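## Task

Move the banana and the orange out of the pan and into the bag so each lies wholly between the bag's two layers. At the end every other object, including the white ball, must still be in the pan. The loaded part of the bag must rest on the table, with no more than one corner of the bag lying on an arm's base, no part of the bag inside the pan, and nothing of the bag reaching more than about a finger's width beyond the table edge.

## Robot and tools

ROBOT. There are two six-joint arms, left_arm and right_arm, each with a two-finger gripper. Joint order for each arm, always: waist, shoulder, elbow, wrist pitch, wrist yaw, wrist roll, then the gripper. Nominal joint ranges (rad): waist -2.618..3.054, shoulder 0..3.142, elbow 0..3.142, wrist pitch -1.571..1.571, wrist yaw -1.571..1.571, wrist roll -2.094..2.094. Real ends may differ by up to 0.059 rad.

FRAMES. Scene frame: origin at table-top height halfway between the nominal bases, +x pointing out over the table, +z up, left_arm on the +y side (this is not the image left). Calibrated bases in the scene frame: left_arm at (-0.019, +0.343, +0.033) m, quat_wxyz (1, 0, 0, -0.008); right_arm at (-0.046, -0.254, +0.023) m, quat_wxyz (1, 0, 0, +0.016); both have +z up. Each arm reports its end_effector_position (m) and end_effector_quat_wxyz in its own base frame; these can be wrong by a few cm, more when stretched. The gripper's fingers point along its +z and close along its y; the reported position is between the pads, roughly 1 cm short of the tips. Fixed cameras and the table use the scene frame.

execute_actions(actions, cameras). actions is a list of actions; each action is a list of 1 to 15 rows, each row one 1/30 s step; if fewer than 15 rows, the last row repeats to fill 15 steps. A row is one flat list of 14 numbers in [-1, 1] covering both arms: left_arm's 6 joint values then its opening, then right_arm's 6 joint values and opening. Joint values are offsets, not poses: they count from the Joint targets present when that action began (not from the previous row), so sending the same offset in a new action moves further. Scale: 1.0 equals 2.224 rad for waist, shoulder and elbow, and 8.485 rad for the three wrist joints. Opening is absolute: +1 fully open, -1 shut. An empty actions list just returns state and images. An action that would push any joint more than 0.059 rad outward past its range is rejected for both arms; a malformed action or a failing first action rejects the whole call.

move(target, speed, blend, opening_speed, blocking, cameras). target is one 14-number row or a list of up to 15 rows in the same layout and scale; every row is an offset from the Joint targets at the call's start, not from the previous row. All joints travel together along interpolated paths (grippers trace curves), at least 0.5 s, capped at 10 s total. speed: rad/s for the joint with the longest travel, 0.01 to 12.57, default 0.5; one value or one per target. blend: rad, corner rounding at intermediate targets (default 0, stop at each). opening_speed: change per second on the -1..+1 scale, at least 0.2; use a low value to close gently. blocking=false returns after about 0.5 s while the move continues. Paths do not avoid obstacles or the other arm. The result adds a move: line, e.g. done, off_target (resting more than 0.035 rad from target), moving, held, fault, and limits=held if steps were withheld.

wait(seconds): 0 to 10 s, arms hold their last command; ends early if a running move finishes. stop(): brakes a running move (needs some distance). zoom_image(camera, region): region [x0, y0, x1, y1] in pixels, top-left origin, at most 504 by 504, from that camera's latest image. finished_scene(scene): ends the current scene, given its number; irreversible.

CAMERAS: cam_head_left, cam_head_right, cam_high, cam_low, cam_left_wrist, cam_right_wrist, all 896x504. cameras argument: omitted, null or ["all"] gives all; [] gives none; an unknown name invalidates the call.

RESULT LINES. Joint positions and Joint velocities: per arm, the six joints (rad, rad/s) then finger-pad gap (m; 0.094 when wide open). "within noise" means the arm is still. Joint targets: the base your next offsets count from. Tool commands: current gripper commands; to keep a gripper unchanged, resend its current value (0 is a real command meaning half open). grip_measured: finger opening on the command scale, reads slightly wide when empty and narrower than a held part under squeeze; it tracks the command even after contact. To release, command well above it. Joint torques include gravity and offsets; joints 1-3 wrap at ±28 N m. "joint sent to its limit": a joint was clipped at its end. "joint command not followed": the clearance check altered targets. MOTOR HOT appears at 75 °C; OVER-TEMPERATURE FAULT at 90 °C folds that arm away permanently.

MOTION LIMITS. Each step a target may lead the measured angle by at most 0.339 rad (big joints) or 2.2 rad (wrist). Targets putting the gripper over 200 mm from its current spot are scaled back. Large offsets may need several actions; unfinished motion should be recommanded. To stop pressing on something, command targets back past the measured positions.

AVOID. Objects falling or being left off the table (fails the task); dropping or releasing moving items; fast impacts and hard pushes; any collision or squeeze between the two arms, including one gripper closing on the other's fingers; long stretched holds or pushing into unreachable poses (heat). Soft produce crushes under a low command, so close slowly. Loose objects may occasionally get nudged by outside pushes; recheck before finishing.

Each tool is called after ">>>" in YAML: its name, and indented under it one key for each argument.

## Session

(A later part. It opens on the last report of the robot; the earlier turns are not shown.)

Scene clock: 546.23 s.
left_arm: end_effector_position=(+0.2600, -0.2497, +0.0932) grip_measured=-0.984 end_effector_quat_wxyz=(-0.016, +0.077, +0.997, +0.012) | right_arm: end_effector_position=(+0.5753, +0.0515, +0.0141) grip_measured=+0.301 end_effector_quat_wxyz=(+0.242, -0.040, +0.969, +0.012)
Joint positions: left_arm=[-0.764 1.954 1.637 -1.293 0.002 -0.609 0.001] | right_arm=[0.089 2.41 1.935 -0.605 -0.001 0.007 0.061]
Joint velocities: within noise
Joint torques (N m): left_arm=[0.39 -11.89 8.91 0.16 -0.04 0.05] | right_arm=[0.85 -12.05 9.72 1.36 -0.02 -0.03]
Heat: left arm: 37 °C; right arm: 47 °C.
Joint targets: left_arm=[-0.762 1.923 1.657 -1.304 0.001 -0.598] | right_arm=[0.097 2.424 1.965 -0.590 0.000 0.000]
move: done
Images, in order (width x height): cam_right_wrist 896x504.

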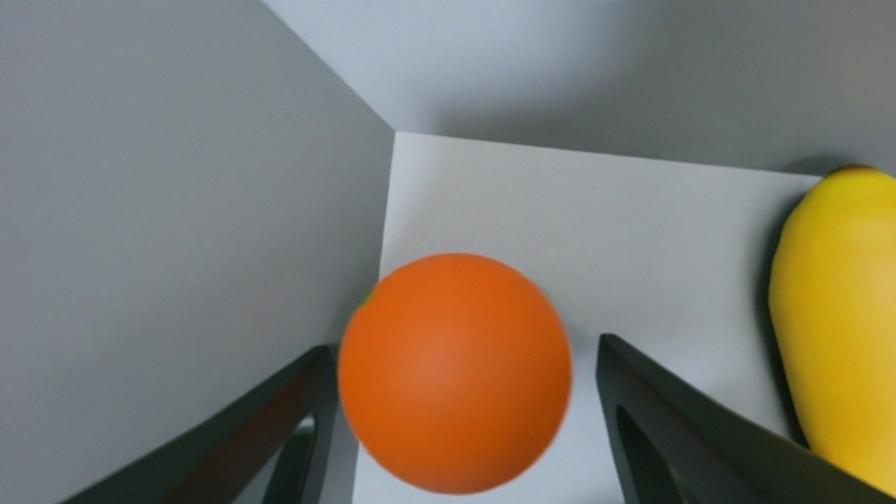

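>>> move:
  target: [0,0,0,0,0,0,-1,-0.003,0,0,0,0,0,-0.15]
  opening_speed: 0.4
  cameras: ["cam_right_wrist"]

>>> move:
  target:
    - [0,0,0,0,0,0,-1,0,-0.0461,0.112,-0.0416,0,0,-0.15]
    - [0,0,0,0,0,0,-1,0,-0.6888,-0.6641,0.0719,0,0,-0.15]
  speed: [0.4,1.0]

Scene clock: 548.10 s.
left_arm: end_effector_position=(+0.2600, -0.2497, +0.0932) grip_measured=-0.984 end_effector_quat_wxyz=(-0.016, +0.078, +0.997, +0.012) | right_arm: end_effector_position=(+0.5753, +0.0515, +0.0141) grip_measured=-0.143 end_effector_quat_wxyz=(+0.242, -0.040, +0.969, +0.012)
Joint positions: left_arm=[-0.764 1.954 1.637 -1.293 0.002 -0.609 0.001] | right_arm=[0.089 2.41 1.935 -0.605 -0.001 0.007 0.04]
Joint velocities: within noise
Joint torques (N m): left_arm=[0.42 -11.9 8.9 0.18 -0.04 0.05] | right_arm=[0.16 -12 9.72 1.32 -0.01 -0.02]
Heat: left arm: 38 °C; right arm: 48 °C.
Joint targets: left_arm=[-0.762 1.923 1.657 -1.304 0.001 -0.598] | right_arm=[0.090 2.424 1.965 -0.590 0.000 0.000]
move: done
Images, in order (width x height): cam_right_wrist 896x504.

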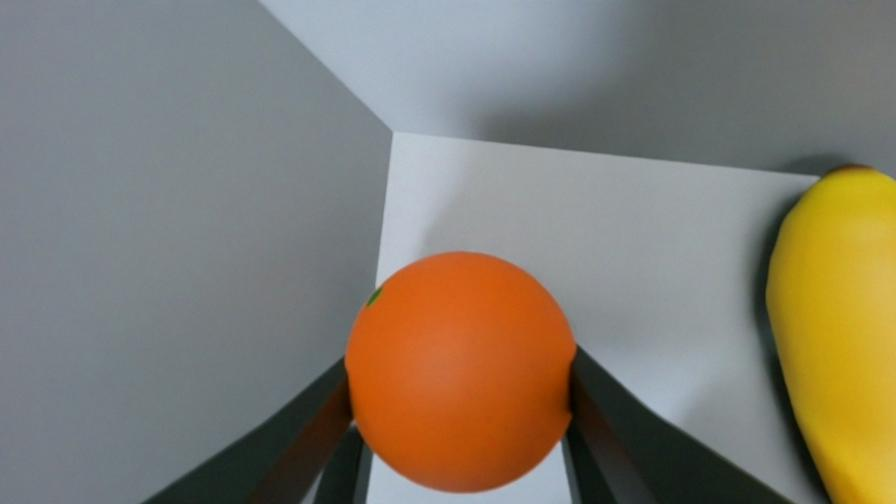

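Scene clock: 551.67 s.
left_arm: end_effector_position=(+0.2600, -0.2497, +0.0932) grip_measured=-0.984 end_effector_quat_wxyz=(-0.016, +0.078, +0.997, +0.012) | right_arm: end_effector_position=(+0.3286, +0.0295, +0.1761) grip_measured=-0.149 end_effector_quat_wxyz=(+0.543, -0.035, +0.839, +0.026)
Joint positions: left_arm=[-0.764 1.954 1.637 -1.293 0.002 -0.609 0.001] | right_arm=[0.089 0.907 0.489 -0.004 -0.001 0.007 0.04]
Joint velocities: within noise
Joint torques (N m): left_arm=[0.42 -11.95 8.92 0.17 -0.04 0.06] | right_arm=[0.18 -3.22 7.49 2.13 -0.02 -0.03]
Heat: left arm: 39 °C; right arm: 49 °C.
Joint targets: left_arm=[-0.762 1.923 1.657 -1.304 0.001 -0.598] | right_arm=[0.090 0.892 0.488 0.020 0.000 0.000]
move: done

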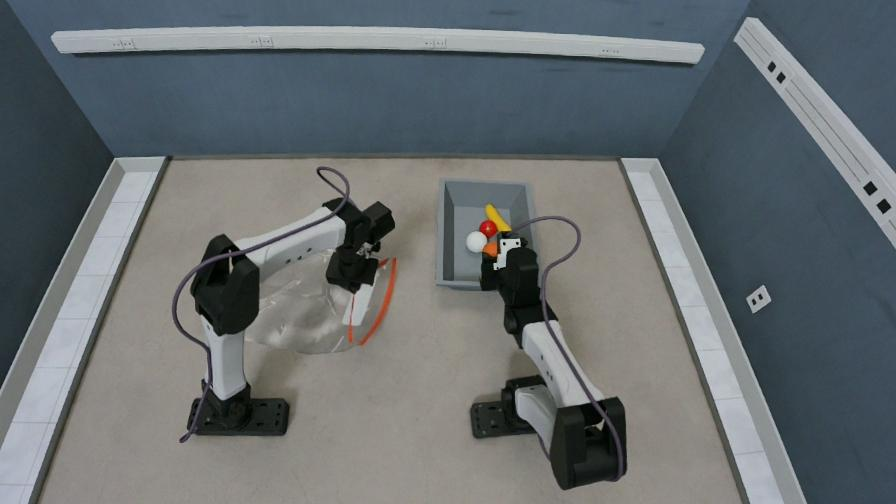

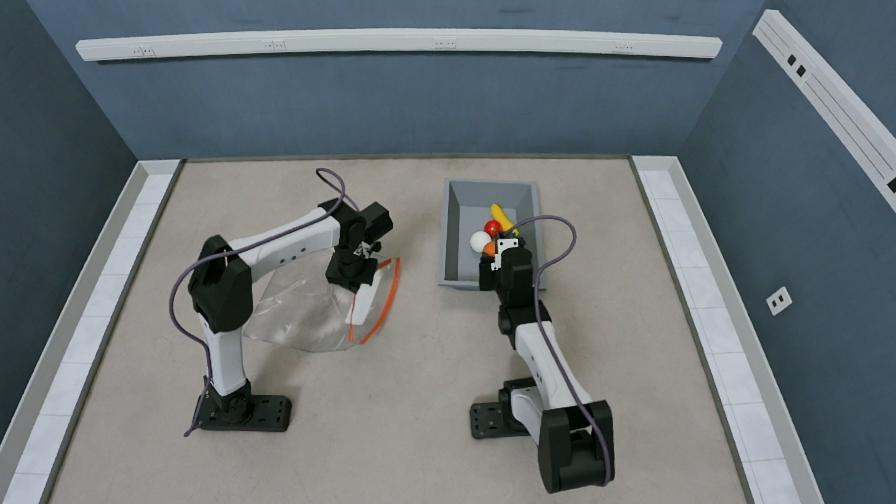

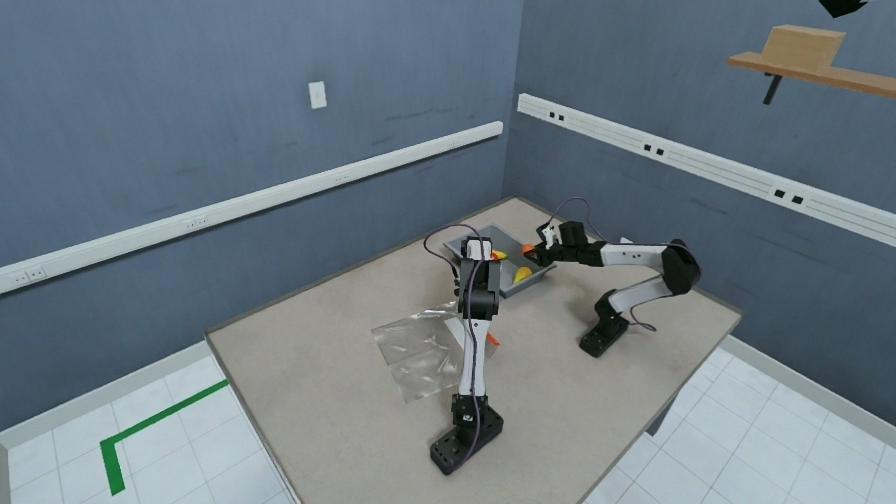

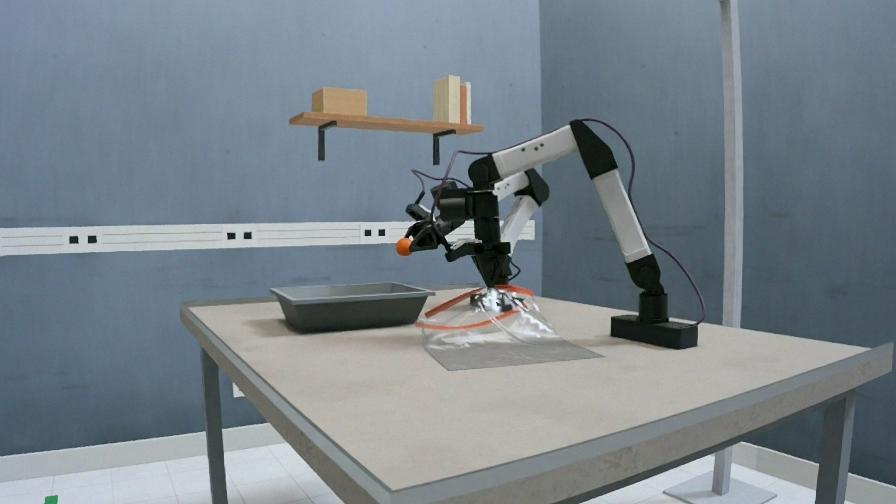

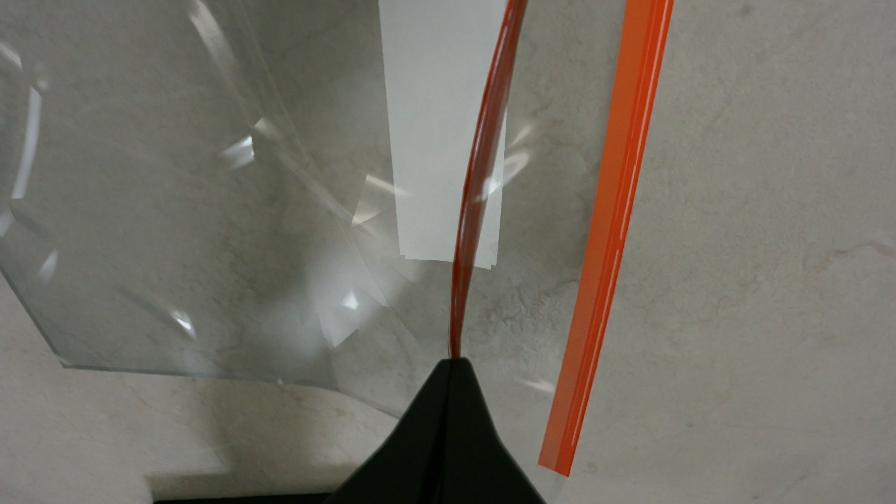

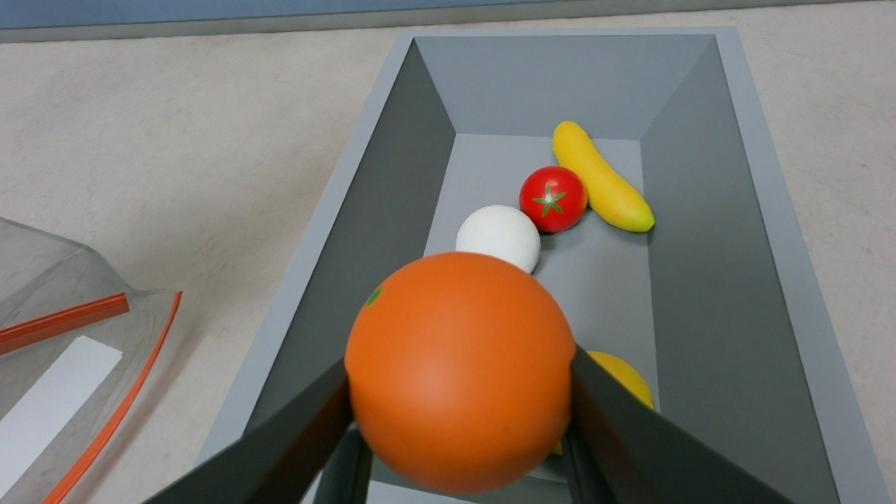

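>>> move:
  target:
    - [0,0,0,0,0,0,-1,0.3327,0,0,0,0,0.1851,-0.15]
    - [0,0,0,0,0,0,-1,0.3327,0.4051,-0.129,0.14,0,0.1851,-0.15]
  speed: [1.0,0.7]

>>> zoom_image:
  camera: "cam_head_left"
  region: [230, 210, 450, 370]

Scene clock: 556.43 s.
left_arm: end_effector_position=(+0.2600, -0.2497, +0.0932) grip_measured=-0.984 end_effector_quat_wxyz=(-0.016, +0.078, +0.997, +0.012) | right_arm: end_effector_position=(+0.2446, +0.2640, +0.0304) grip_measured=-0.148 end_effector_quat_wxyz=(+0.203, +0.302, +0.776, +0.515)
Joint positions: left_arm=[-0.764 1.954 1.637 -1.293 0.002 -0.609 0.001] | right_arm=[0.823 1.785 0.202 1.185 -0.001 1.565 0.04]
Joint velocities: within noise
Joint torques (N m): left_arm=[0.4 -11.92 8.92 0.18 -0.04 0.04] | right_arm=[0.73 -4.38 3.06 2.12 0 0.05]
Heat: left arm: 41 °C; right arm: 47 °C.
Joint targets: left_arm=[-0.762 1.923 1.657 -1.304 0.001 -0.598] | right_arm=[0.831 1.793 0.201 1.208 0.000 1.571]
move: done

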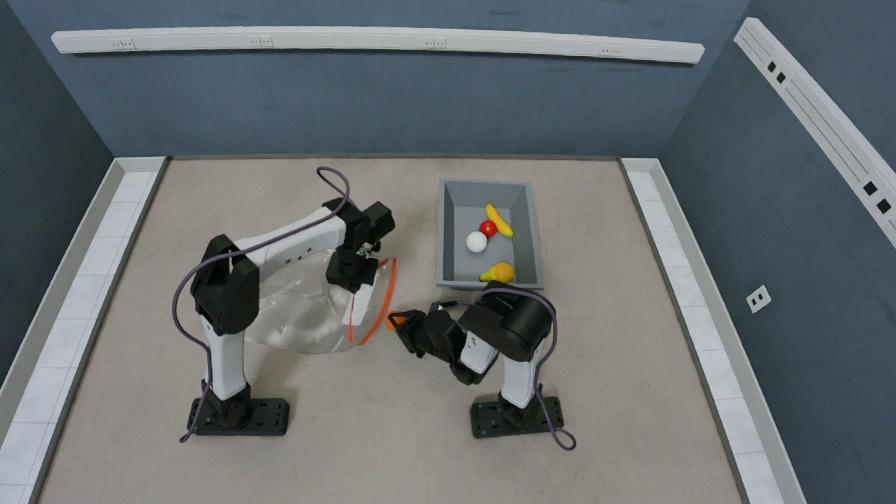

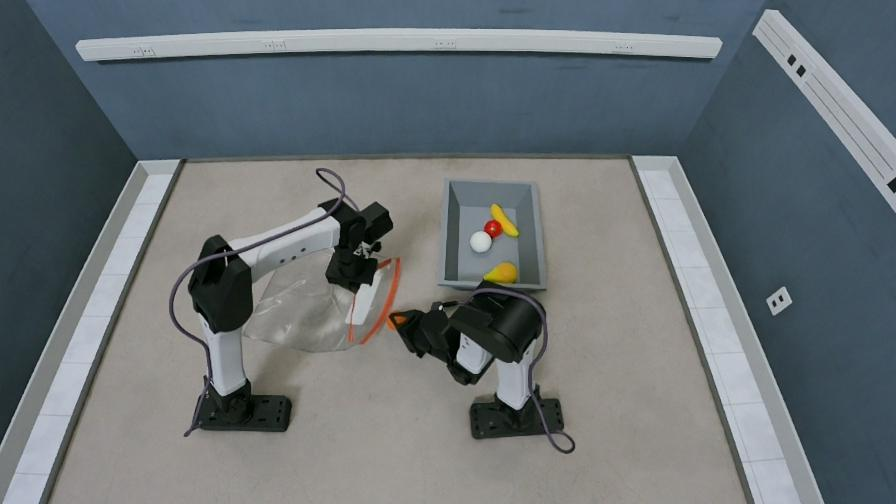

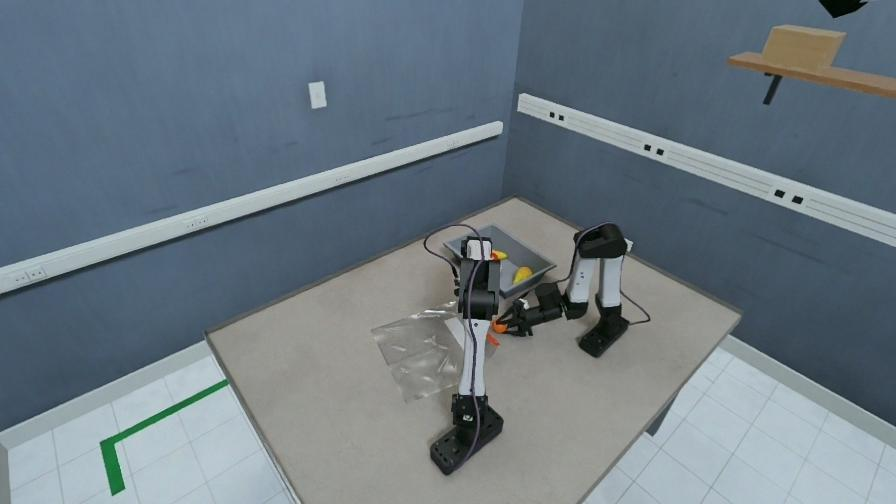

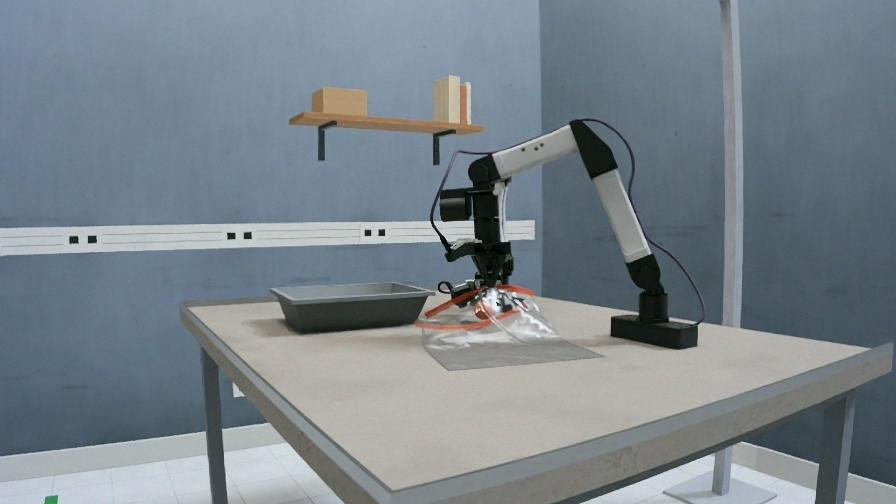

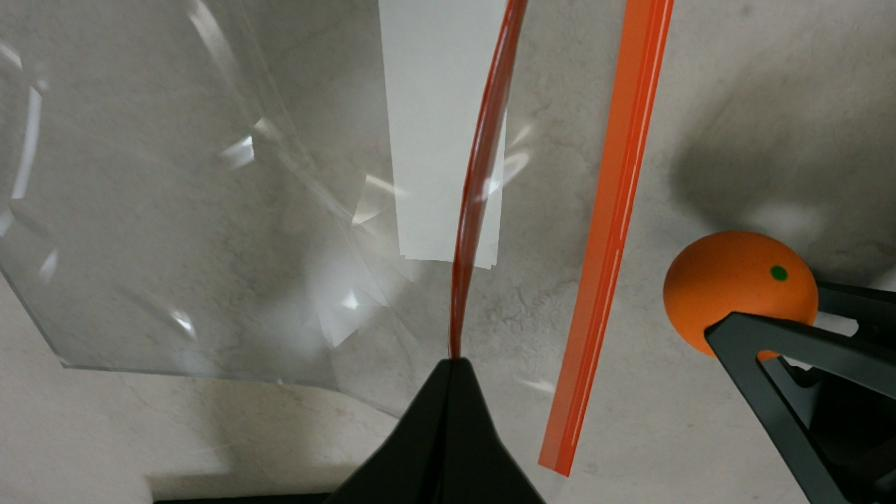

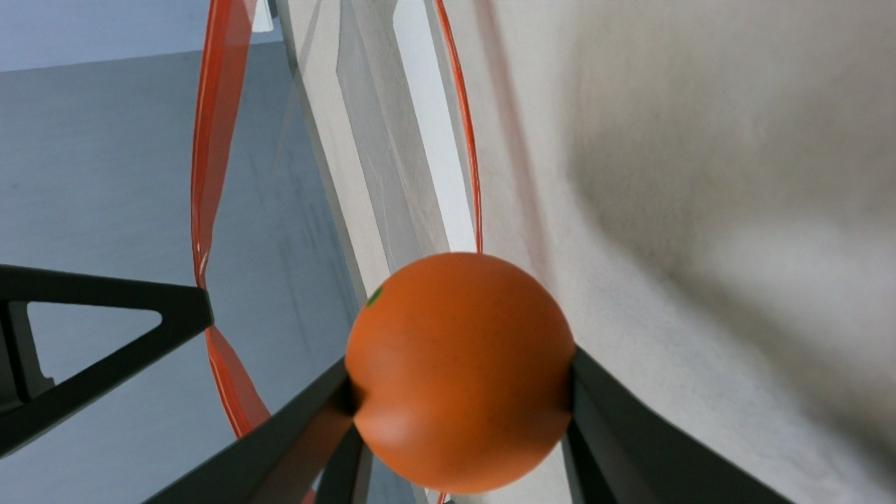

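Scaled by 2.291 from the camera's 896x504 image, which has a finer 1280x720 frame.

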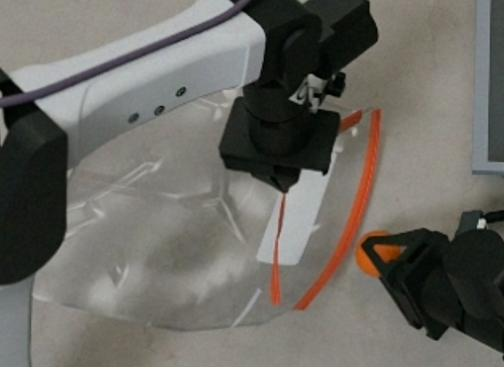

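>>> move:
  target:
    - [0,0,0,0,0,0,-1,0,0.1138,0.2028,-0.0233,0,0,-0.15]
    - [0,0,0,0,0,0,-1,0,0.1605,0.205,-0.0115,0,0,-0.15]
    - [0,0,0,0,0,0,-1,0,0.188,0.2536,-0.0173,0,0,-0.15]
  speed: 0.4

>>> zoom_image:
  camera: "cam_low"
  region: [360, 250, 600, 380]

Scene clock: 558.87 s.
left_arm: end_effector_position=(+0.2600, -0.2497, +0.0932) grip_measured=-0.984 end_effector_quat_wxyz=(-0.016, +0.078, +0.997, +0.012) | right_arm: end_effector_position=(+0.3375, +0.3642, +0.0099) grip_measured=-0.149 end_effector_quat_wxyz=(+0.211, +0.297, +0.763, +0.535)
Joint positions: left_arm=[-0.764 1.954 1.637 -1.293 0.002 -0.609 0.001] | right_arm=[0.823 2.191 0.753 1.093 -0.001 1.566 0.04]
Joint velocities: within noise
Joint torques (N m): left_arm=[0.39 -11.89 8.95 0.17 -0.04 0.05] | right_arm=[0.75 -7.36 5.22 1.55 0 0.04]
Heat: left arm: 42 °C; right arm: 47 °C.
Joint targets: left_arm=[-0.762 1.923 1.657 -1.304 0.001 -0.598] | right_arm=[0.831 2.212 0.765 1.061 0.000 1.571]
move: done

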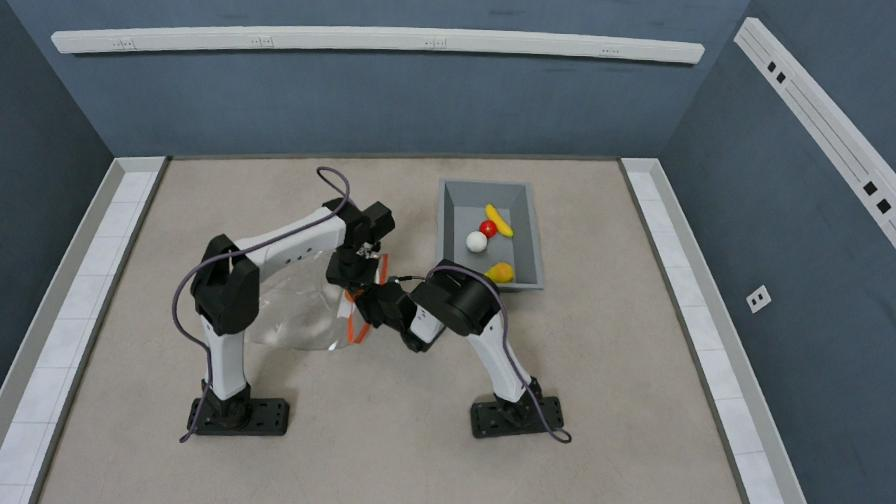

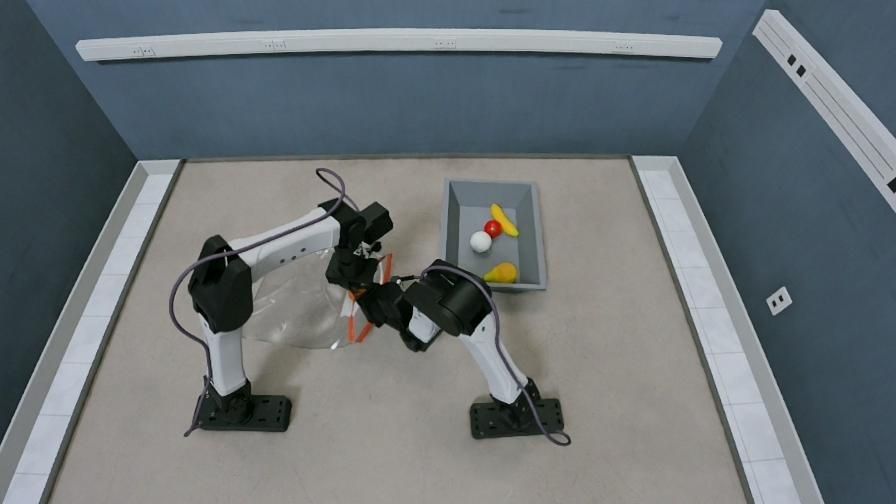

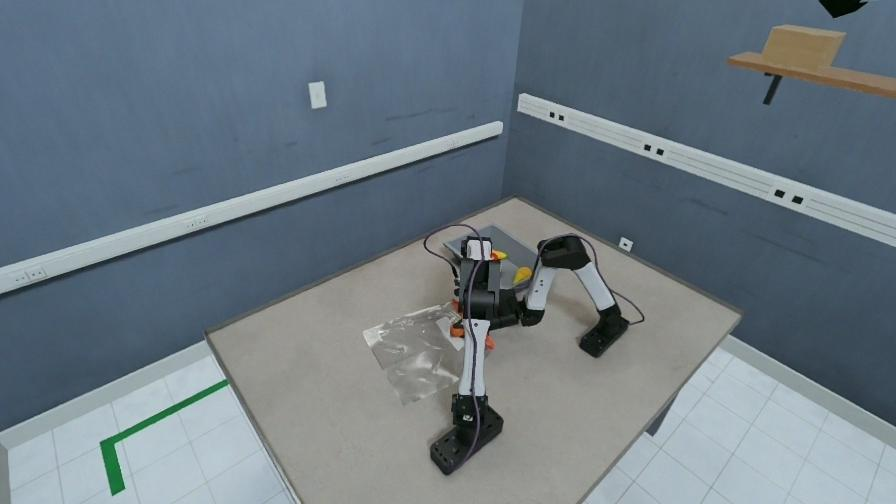

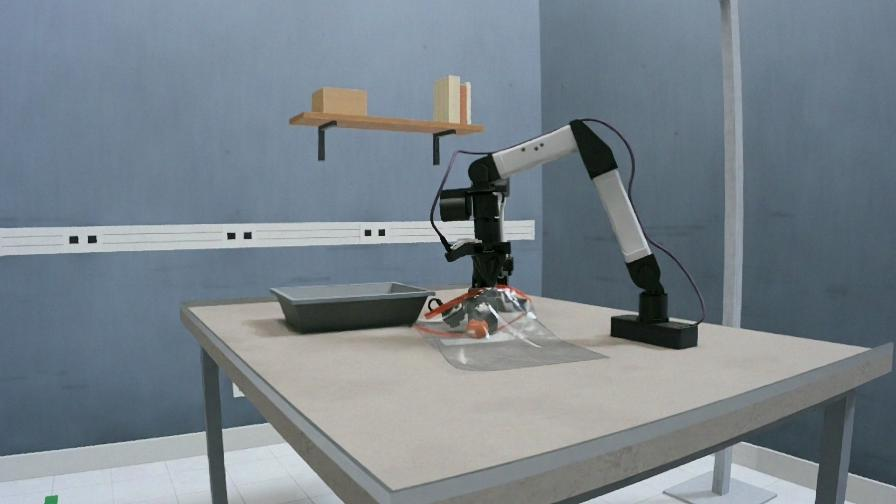

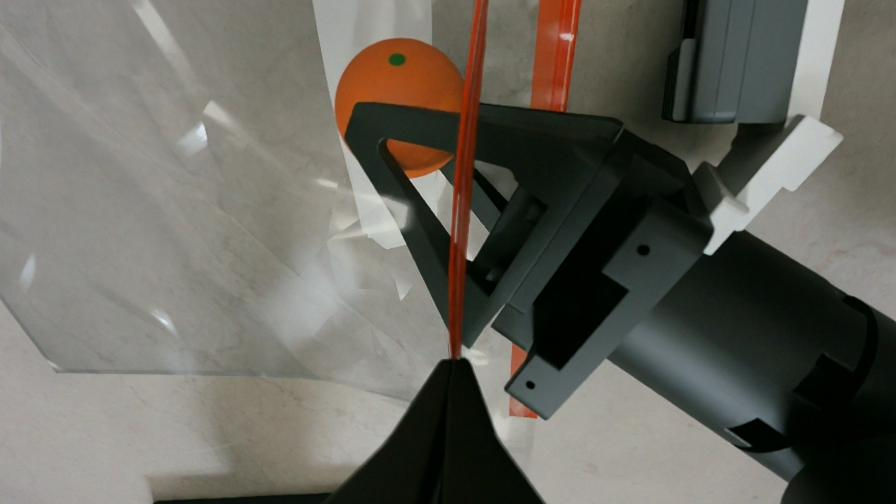

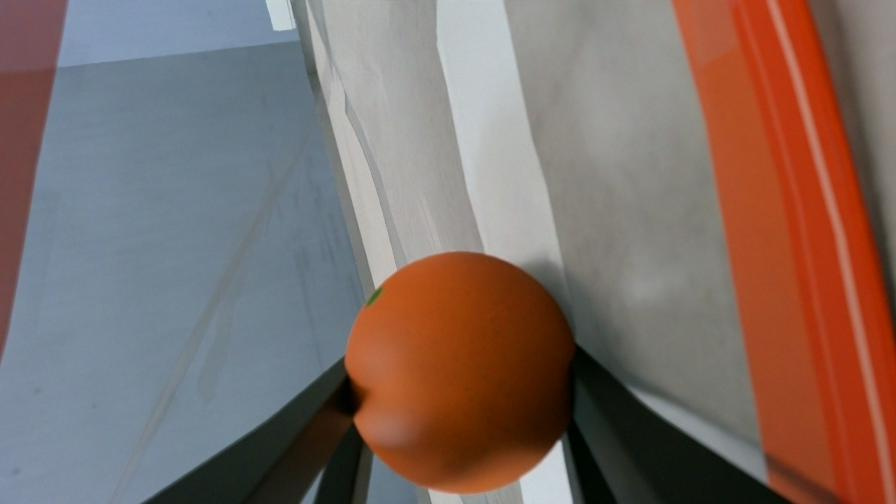

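Scaled by 2.100 from the camera's 896x504 image, which has a finer 1280x720 frame.

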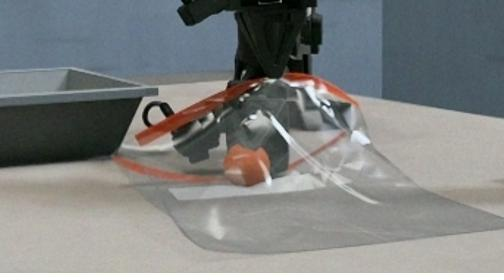

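>>> move:
  target:
    - [0,0,0,0,0,0,-1,0,0.0328,0.062,-0.0074,0,0,-0.15]
    - [0,0,0,0,0,0,-1,0,0.0328,0.062,-0.0074,0,0,0.15]
  speed: 0.3
  opening_speed: 0.5
  cameras: ["cam_left_wrist"]

>>> move:
  target:
    - [0,0,0,0,0,0,-1,0,-0.0602,-0.1396,0.0157,0,0,0.15]
    - [0,0,0,0,0,0,-1,0,-0.1881,-0.2534,0.0174,0,0,0.15]
    - [0,0,0,0,0,0,-1,0,-0.626,-0.1866,-0.1153,0,0,0.15]
  speed: [0.35,0.6,0.9]
  cameras: ["cam_left_wrist","cam_low","cam_head_left"]

>>> zoom_image:
  camera: "cam_low"
  region: [360, 250, 600, 380]

Scene clock: 566.87 s.
left_arm: end_effector_position=(+0.2600, -0.2497, +0.0932) grip_measured=-0.984 end_effector_quat_wxyz=(-0.016, +0.078, +0.997, +0.012) | right_arm: end_effector_position=(+0.3611, +0.3897, +0.0158) grip_measured=+0.148 end_effector_quat_wxyz=(+0.217, +0.292, +0.752, +0.550)
Joint positions: left_arm=[-0.764 1.954 1.637 -1.293 0.002 -0.609 0.001] | right_arm=[0.823 2.26 0.896 1.059 -0.001 1.566 0.054]
Joint velocities: within noise
Joint torques (N m): left_arm=[0.43 -11.88 8.91 0.18 -0.05 0.06] | right_arm=[0.75 -7.86 5.14 1.3 0 0.04]
Heat: left arm: 44 °C; right arm: 47 °C.
Joint targets: left_arm=[-0.762 1.923 1.657 -1.305 0.001 -0.598] | right_arm=[0.831 2.285 0.903 0.998 0.000 1.571]
move: off_target (right_arm); target 2's new numbers were sent with right_arm's wrist pitch 0.044 rad from that target; right_arm: the wrist pitch is farthest, 0.061 rad from its target
Images, in order (width x height): cam_left_wrist 896x504.

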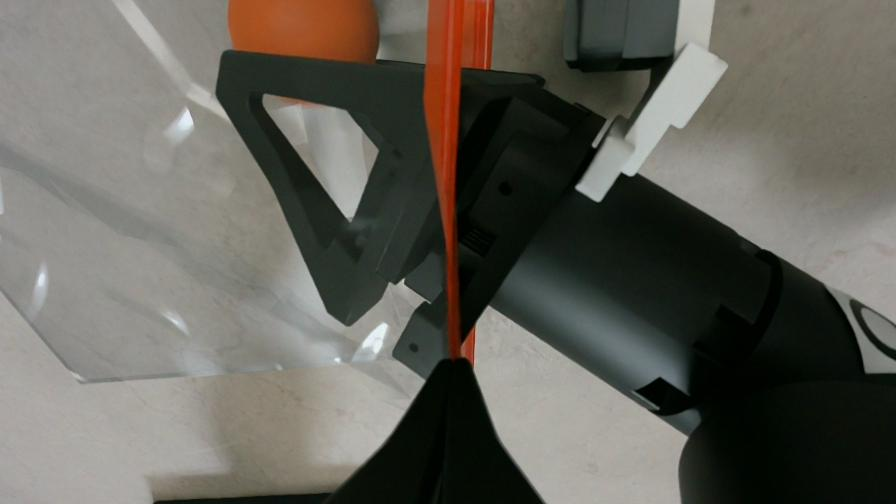

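Scene clock: 570.57 s.
left_arm: end_effector_position=(+0.2600, -0.2497, +0.0932) grip_measured=-0.984 end_effector_quat_wxyz=(-0.016, +0.078, +0.997, +0.012) | right_arm: end_effector_position=(+0.2226, +0.2403, +0.1701) grip_measured=+0.149 end_effector_quat_wxyz=(+0.199, +0.304, +0.782, +0.506)
Joint positions: left_arm=[-0.764 1.954 1.637 -1.293 0.002 -0.609 0.001] | right_arm=[0.823 0.9 0.462 0.016 -0.001 1.566 0.054]
Joint velocities: within noise
Joint torques (N m): left_arm=[0.42 -11.92 8.91 0.17 -0.04 0.06] | right_arm=[0.73 -2.48 10.02 1.91 0 0.04]
Heat: left arm: 45 °C; right arm: 46 °C.
Joint targets: left_arm=[-0.762 1.923 1.657 -1.305 0.001 -0.598] | right_arm=[0.831 0.892 0.488 0.020 0.000 1.571]
move: done
Images, in order (width x height): cam_head_left 896x504, cam_low 896x504, cam_left_wrist 896x504.

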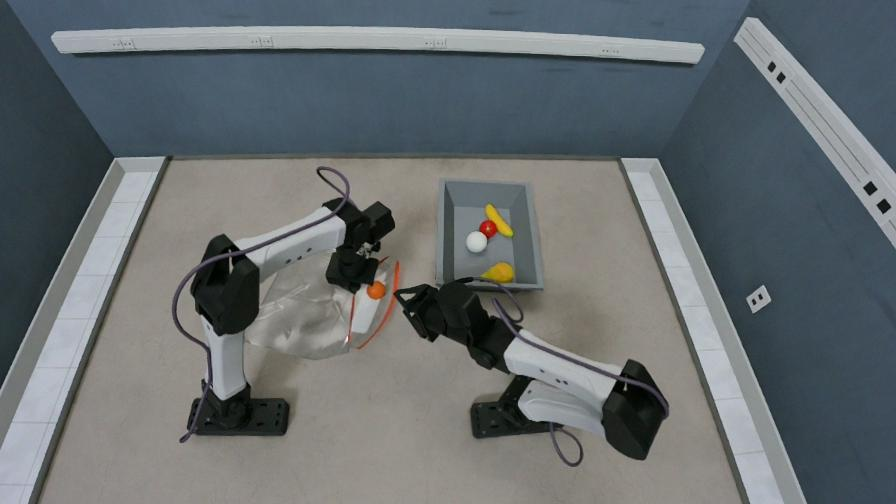

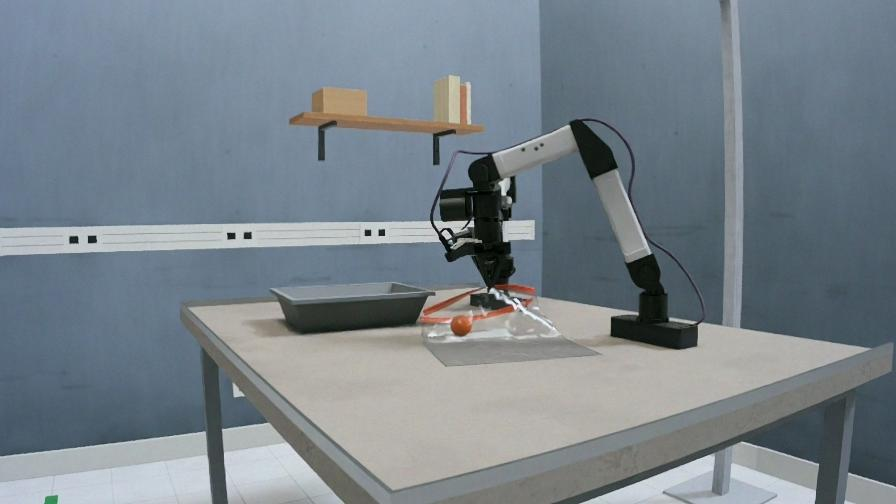

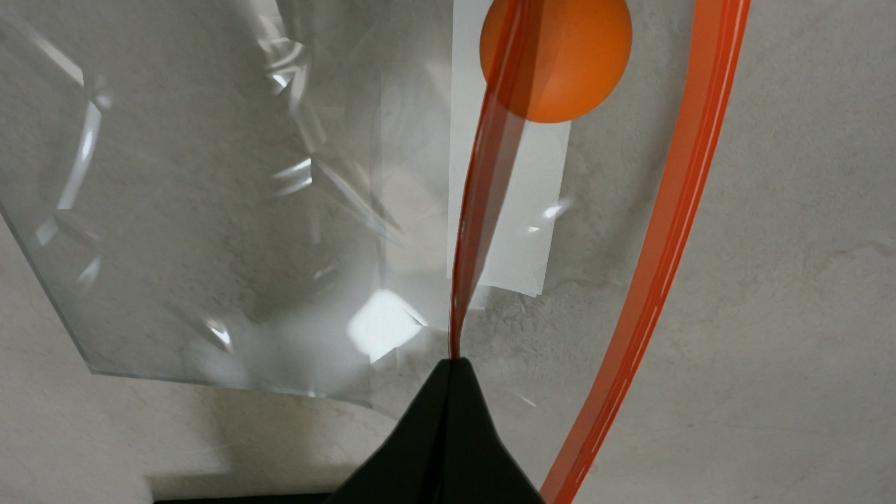

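Scaled by 2.100 from the camera's 896x504 image, which has a finer 1280x720 frame.

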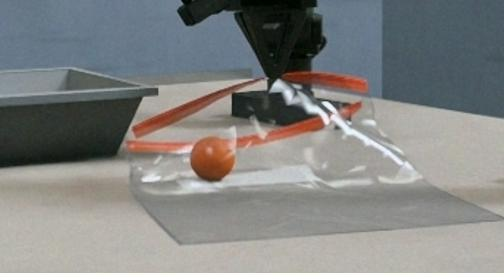

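>>> move:
  target:
    - [0,0,0,0,0,0,-1,-0.4132,0,0,0,0,-0.2441,0.3]
    - [0,0,0,0,0,0,-1,-0.4132,0.5755,0.5983,-0.0844,0,-0.2441,0.3]
  speed: [1.3,1.0]
  cameras: ["cam_right_wrist","cam_head_left"]

Scene clock: 575.10 s.
left_arm: end_effector_position=(+0.2600, -0.2497, +0.0932) grip_measured=-0.984 end_effector_quat_wxyz=(-0.016, +0.078, +0.997, +0.012) | right_arm: end_effector_position=(+0.5339, -0.0432, +0.0818) grip_measured=+0.299 end_effector_quat_wxyz=(+0.237, -0.199, +0.949, -0.069)
Joint positions: left_arm=[-0.764 1.954 1.637 -1.293 0.002 -0.609 0.001] | right_arm=[-0.081 2.167 1.791 -0.696 -0.001 -0.494 0.061]
Joint velocities: within noise
Joint torques (N m): left_arm=[0.43 -11.9 8.91 0.17 -0.04 0.05] | right_arm=[-0.69 -11.29 9.61 1.18 -0.04 -0.02]
Heat: left arm: 46 °C; right arm: 45 °C.
Joint targets: left_arm=[-0.762 1.923 1.657 -1.304 0.001 -0.598] | right_arm=[-0.089 2.172 1.819 -0.696 0.000 -0.501]
move: done
Images, in order (width x height): cam_head_left 896x504, cam_right_wrist 896x504.

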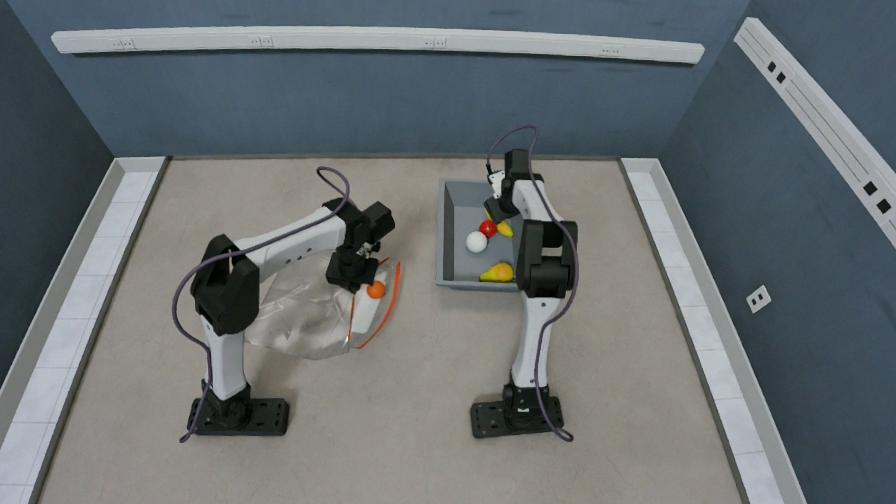

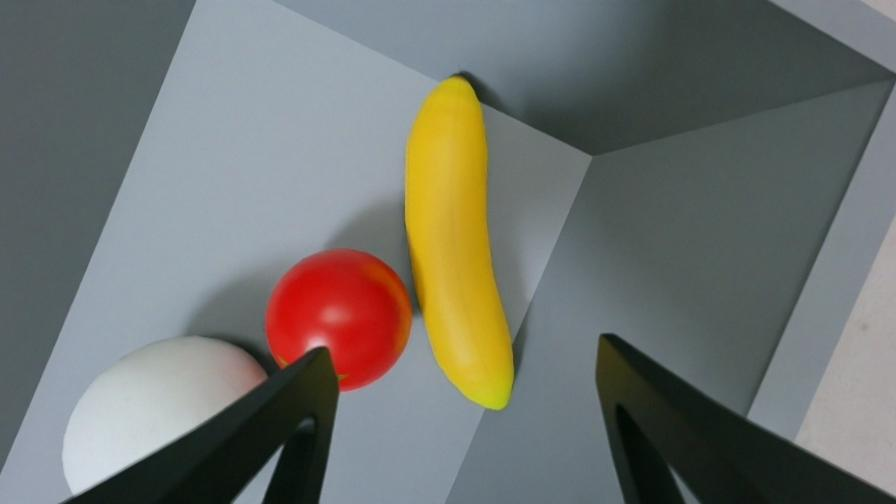

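>>> move:
  target: [0,0,0,0,0,0,-1,0.002,0.1133,0.055,0.0125,0,0,0.3]
  speed: 0.3
  cameras: ["cam_right_wrist"]

Scene clock: 576.80 s.
left_arm: end_effector_position=(+0.2600, -0.2497, +0.0932) grip_measured=-0.984 end_effector_quat_wxyz=(-0.016, +0.078, +0.997, +0.012) | right_arm: end_effector_position=(+0.5897, -0.0484, +0.0361) grip_measured=+0.299 end_effector_quat_wxyz=(+0.271, -0.196, +0.939, -0.079)
Joint positions: left_arm=[-0.764 1.954 1.637 -1.293 0.002 -0.609 0.001] | right_arm=[-0.082 2.384 1.937 -0.551 -0.001 -0.494 0.061]
Joint velocities: within noise
Joint torques (N m): left_arm=[0.43 -11.93 8.94 0.17 -0.03 0.05] | right_arm=[-0.31 -9.78 7.42 0.9 -0.04 -0.02]
Heat: left arm: 47 °C; right arm: 46 °C.
Joint targets: left_arm=[-0.762 1.923 1.657 -1.304 0.001 -0.598] | right_arm=[-0.084 2.424 1.941 -0.590 0.000 -0.501]
move: off_target (right_arm); right_arm: the shoulder is farthest, 0.040 rad from its target
Images, in order (width x height): cam_right_wrist 896x504.

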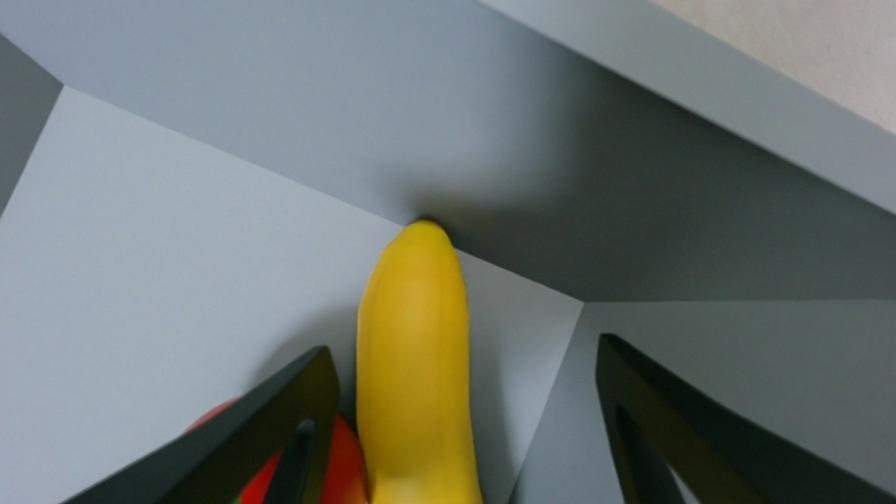

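>>> move:
  target:
    - [0,0,0,0,0,0,-1,0,-0.05,0.01,0,0,0,0.1]
    - [0,0,0,0,0,0,-1,0.0112,-0.05,0.01,0,0,0,0.1]
    - [0,0,0,0,0,0,-1,0.0112,-0.0238,-0.0495,0.0094,0,0,0.1]
  speed: 0.3
  cameras: ["cam_right_wrist"]

Scene clock: 578.73 s.
left_arm: end_effector_position=(+0.2600, -0.2497, +0.0932) grip_measured=-0.984 end_effector_quat_wxyz=(-0.016, +0.078, +0.997, +0.012) | right_arm: end_effector_position=(+0.5955, -0.0369, +0.0305) grip_measured=+0.101 end_effector_quat_wxyz=(+0.296, -0.204, +0.929, -0.084)
Joint positions: left_arm=[-0.764 1.954 1.637 -1.293 0.002 -0.609 0.001] | right_arm=[-0.062 2.372 1.862 -0.435 -0.002 -0.494 0.052]
Joint velocities: within noise
Joint torques (N m): left_arm=[0.44 -11.95 8.94 0.18 -0.04 0.06] | right_arm=[0.35 -13.23 4.03 0.58 -0.03 -0.01]
Heat: left arm: 47 °C; right arm: 47 °C.
Joint targets: left_arm=[-0.762 1.923 1.657 -1.304 0.001 -0.598] | right_arm=[-0.059 2.371 1.831 -0.510 0.000 -0.500]
move: off_target (right_arm); right_arm: the wrist pitch is farthest, 0.075 rad from its target
Images, in order (width x height): cam_right_wrist 896x504.

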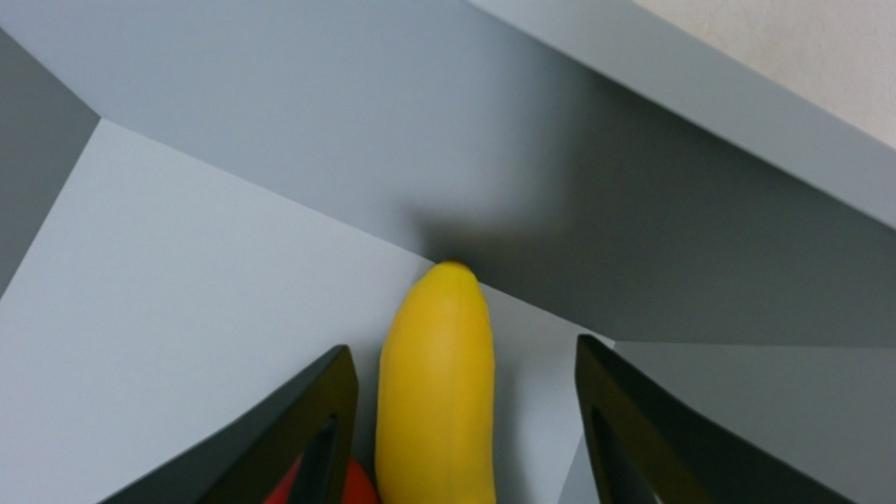

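>>> move:
  target:
    - [0,0,0,0,0,0,-1,0,-0.0262,0.0595,-0.0094,0,0,0.1]
    - [0,0,0,0,0,0,-1,0.0225,0.0422,0.1658,-0.0324,0,0,-1]
    - [0,0,0,0,0,0,-1,0.0225,0.054,0.1064,-0.0137,0,0,-1]
  speed: 0.4
  cameras: ["cam_right_wrist"]

Scene clock: 582.70 s.
left_arm: end_effector_position=(+0.2600, -0.2497, +0.0932) grip_measured=-0.984 end_effector_quat_wxyz=(-0.016, +0.078, +0.997, +0.012) | right_arm: end_effector_position=(+0.5975, -0.0070, +0.0166) grip_measured=-0.991 end_effector_quat_wxyz=(+0.245, -0.231, +0.939, -0.063)
Joint positions: left_arm=[-0.764 1.954 1.637 -1.293 0.002 -0.609 0.001] | right_arm=[-0.012 2.483 2.068 -0.644 -0.001 -0.494 0]
Joint velocities: within noise
Joint torques (N m): left_arm=[0.43 -11.88 8.91 0.17 -0.04 0.06] | right_arm=[0.34 -13.05 6.94 1.36 -0.03 -0.01]
Heat: left arm: 48 °C; right arm: 49 °C.
Joint targets: left_arm=[-0.762 1.923 1.657 -1.304 0.001 -0.598] | right_arm=[-0.009 2.491 2.068 -0.627 0.000 -0.501]
move: done
Images, in order (width x height): cam_right_wrist 896x504.

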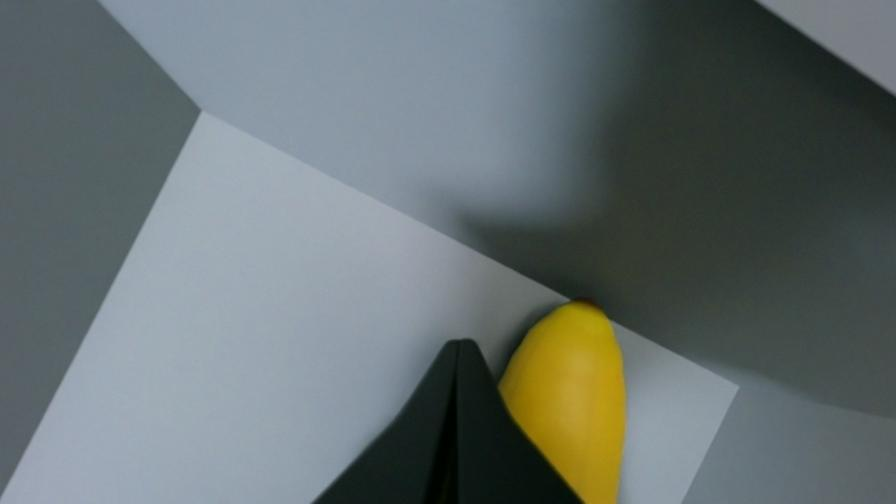

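>>> move:
  target: [0,0,0,0,0,0,-1,0.006,-0.105,-0.187,0.0215,0,0,-1]
  speed: 0.25
  cameras: ["cam_right_wrist","cam_head_left"]

Scene clock: 586.27 s.
left_arm: end_effector_position=(+0.2600, -0.2497, +0.0932) grip_measured=-0.984 end_effector_quat_wxyz=(-0.016, +0.078, +0.997, +0.012) | right_arm: end_effector_position=(+0.5639, +0.0006, +0.0227) grip_measured=-0.991 end_effector_quat_wxyz=(+0.282, -0.234, +0.928, -0.070)
Joint positions: left_arm=[-0.764 1.954 1.637 -1.293 0.002 -0.609 0.001] | right_arm=[0 2.274 1.678 -0.385 -0.002 -0.494 0]
Joint velocities: within noise
Joint torques (N m): left_arm=[0.47 -11.9 8.9 0.17 -0.05 0.06] | right_arm=[0.42 -13.81 4.22 0.73 -0.03 -0.01]
Heat: left arm: 48 °C; right arm: 50 °C.
Joint targets: left_arm=[-0.762 1.923 1.657 -1.304 0.001 -0.598] | right_arm=[0.004 2.258 1.652 -0.444 0.000 -0.501]
move: off_target (right_arm); right_arm: the wrist pitch is farthest, 0.060 rad from its target
Images, in order (width x height): cam_head_left 896x504, cam_right_wrist 896x504.

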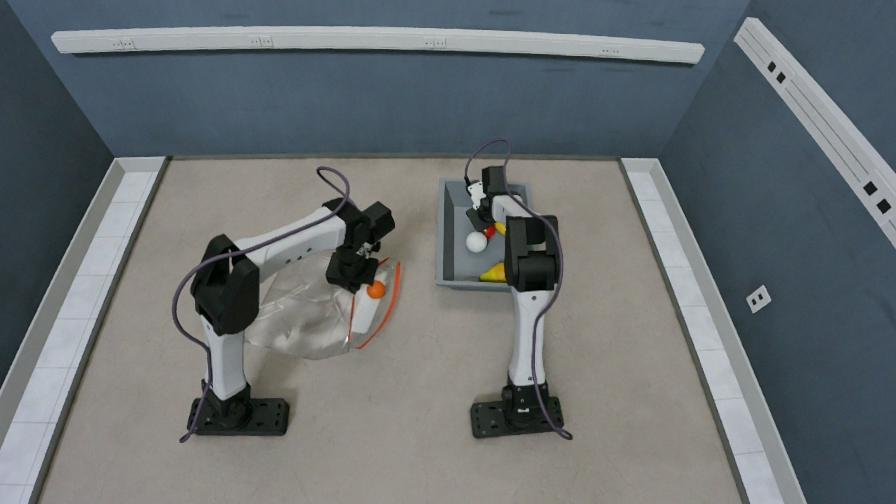

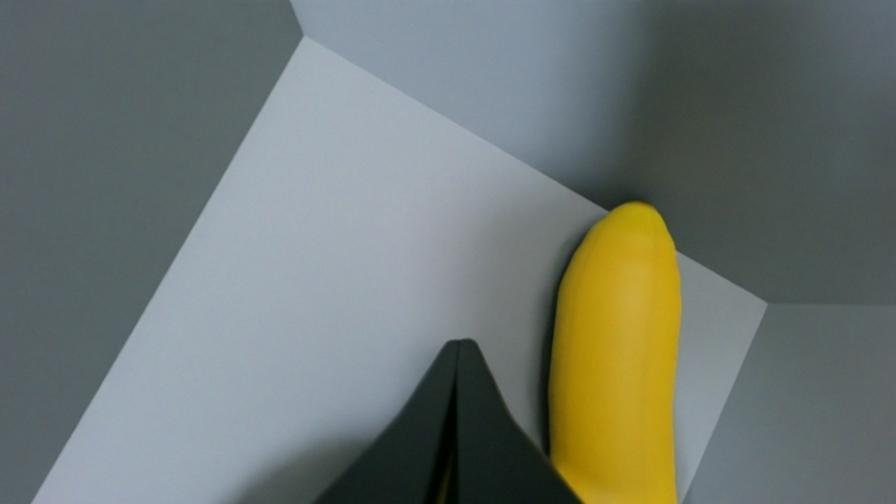

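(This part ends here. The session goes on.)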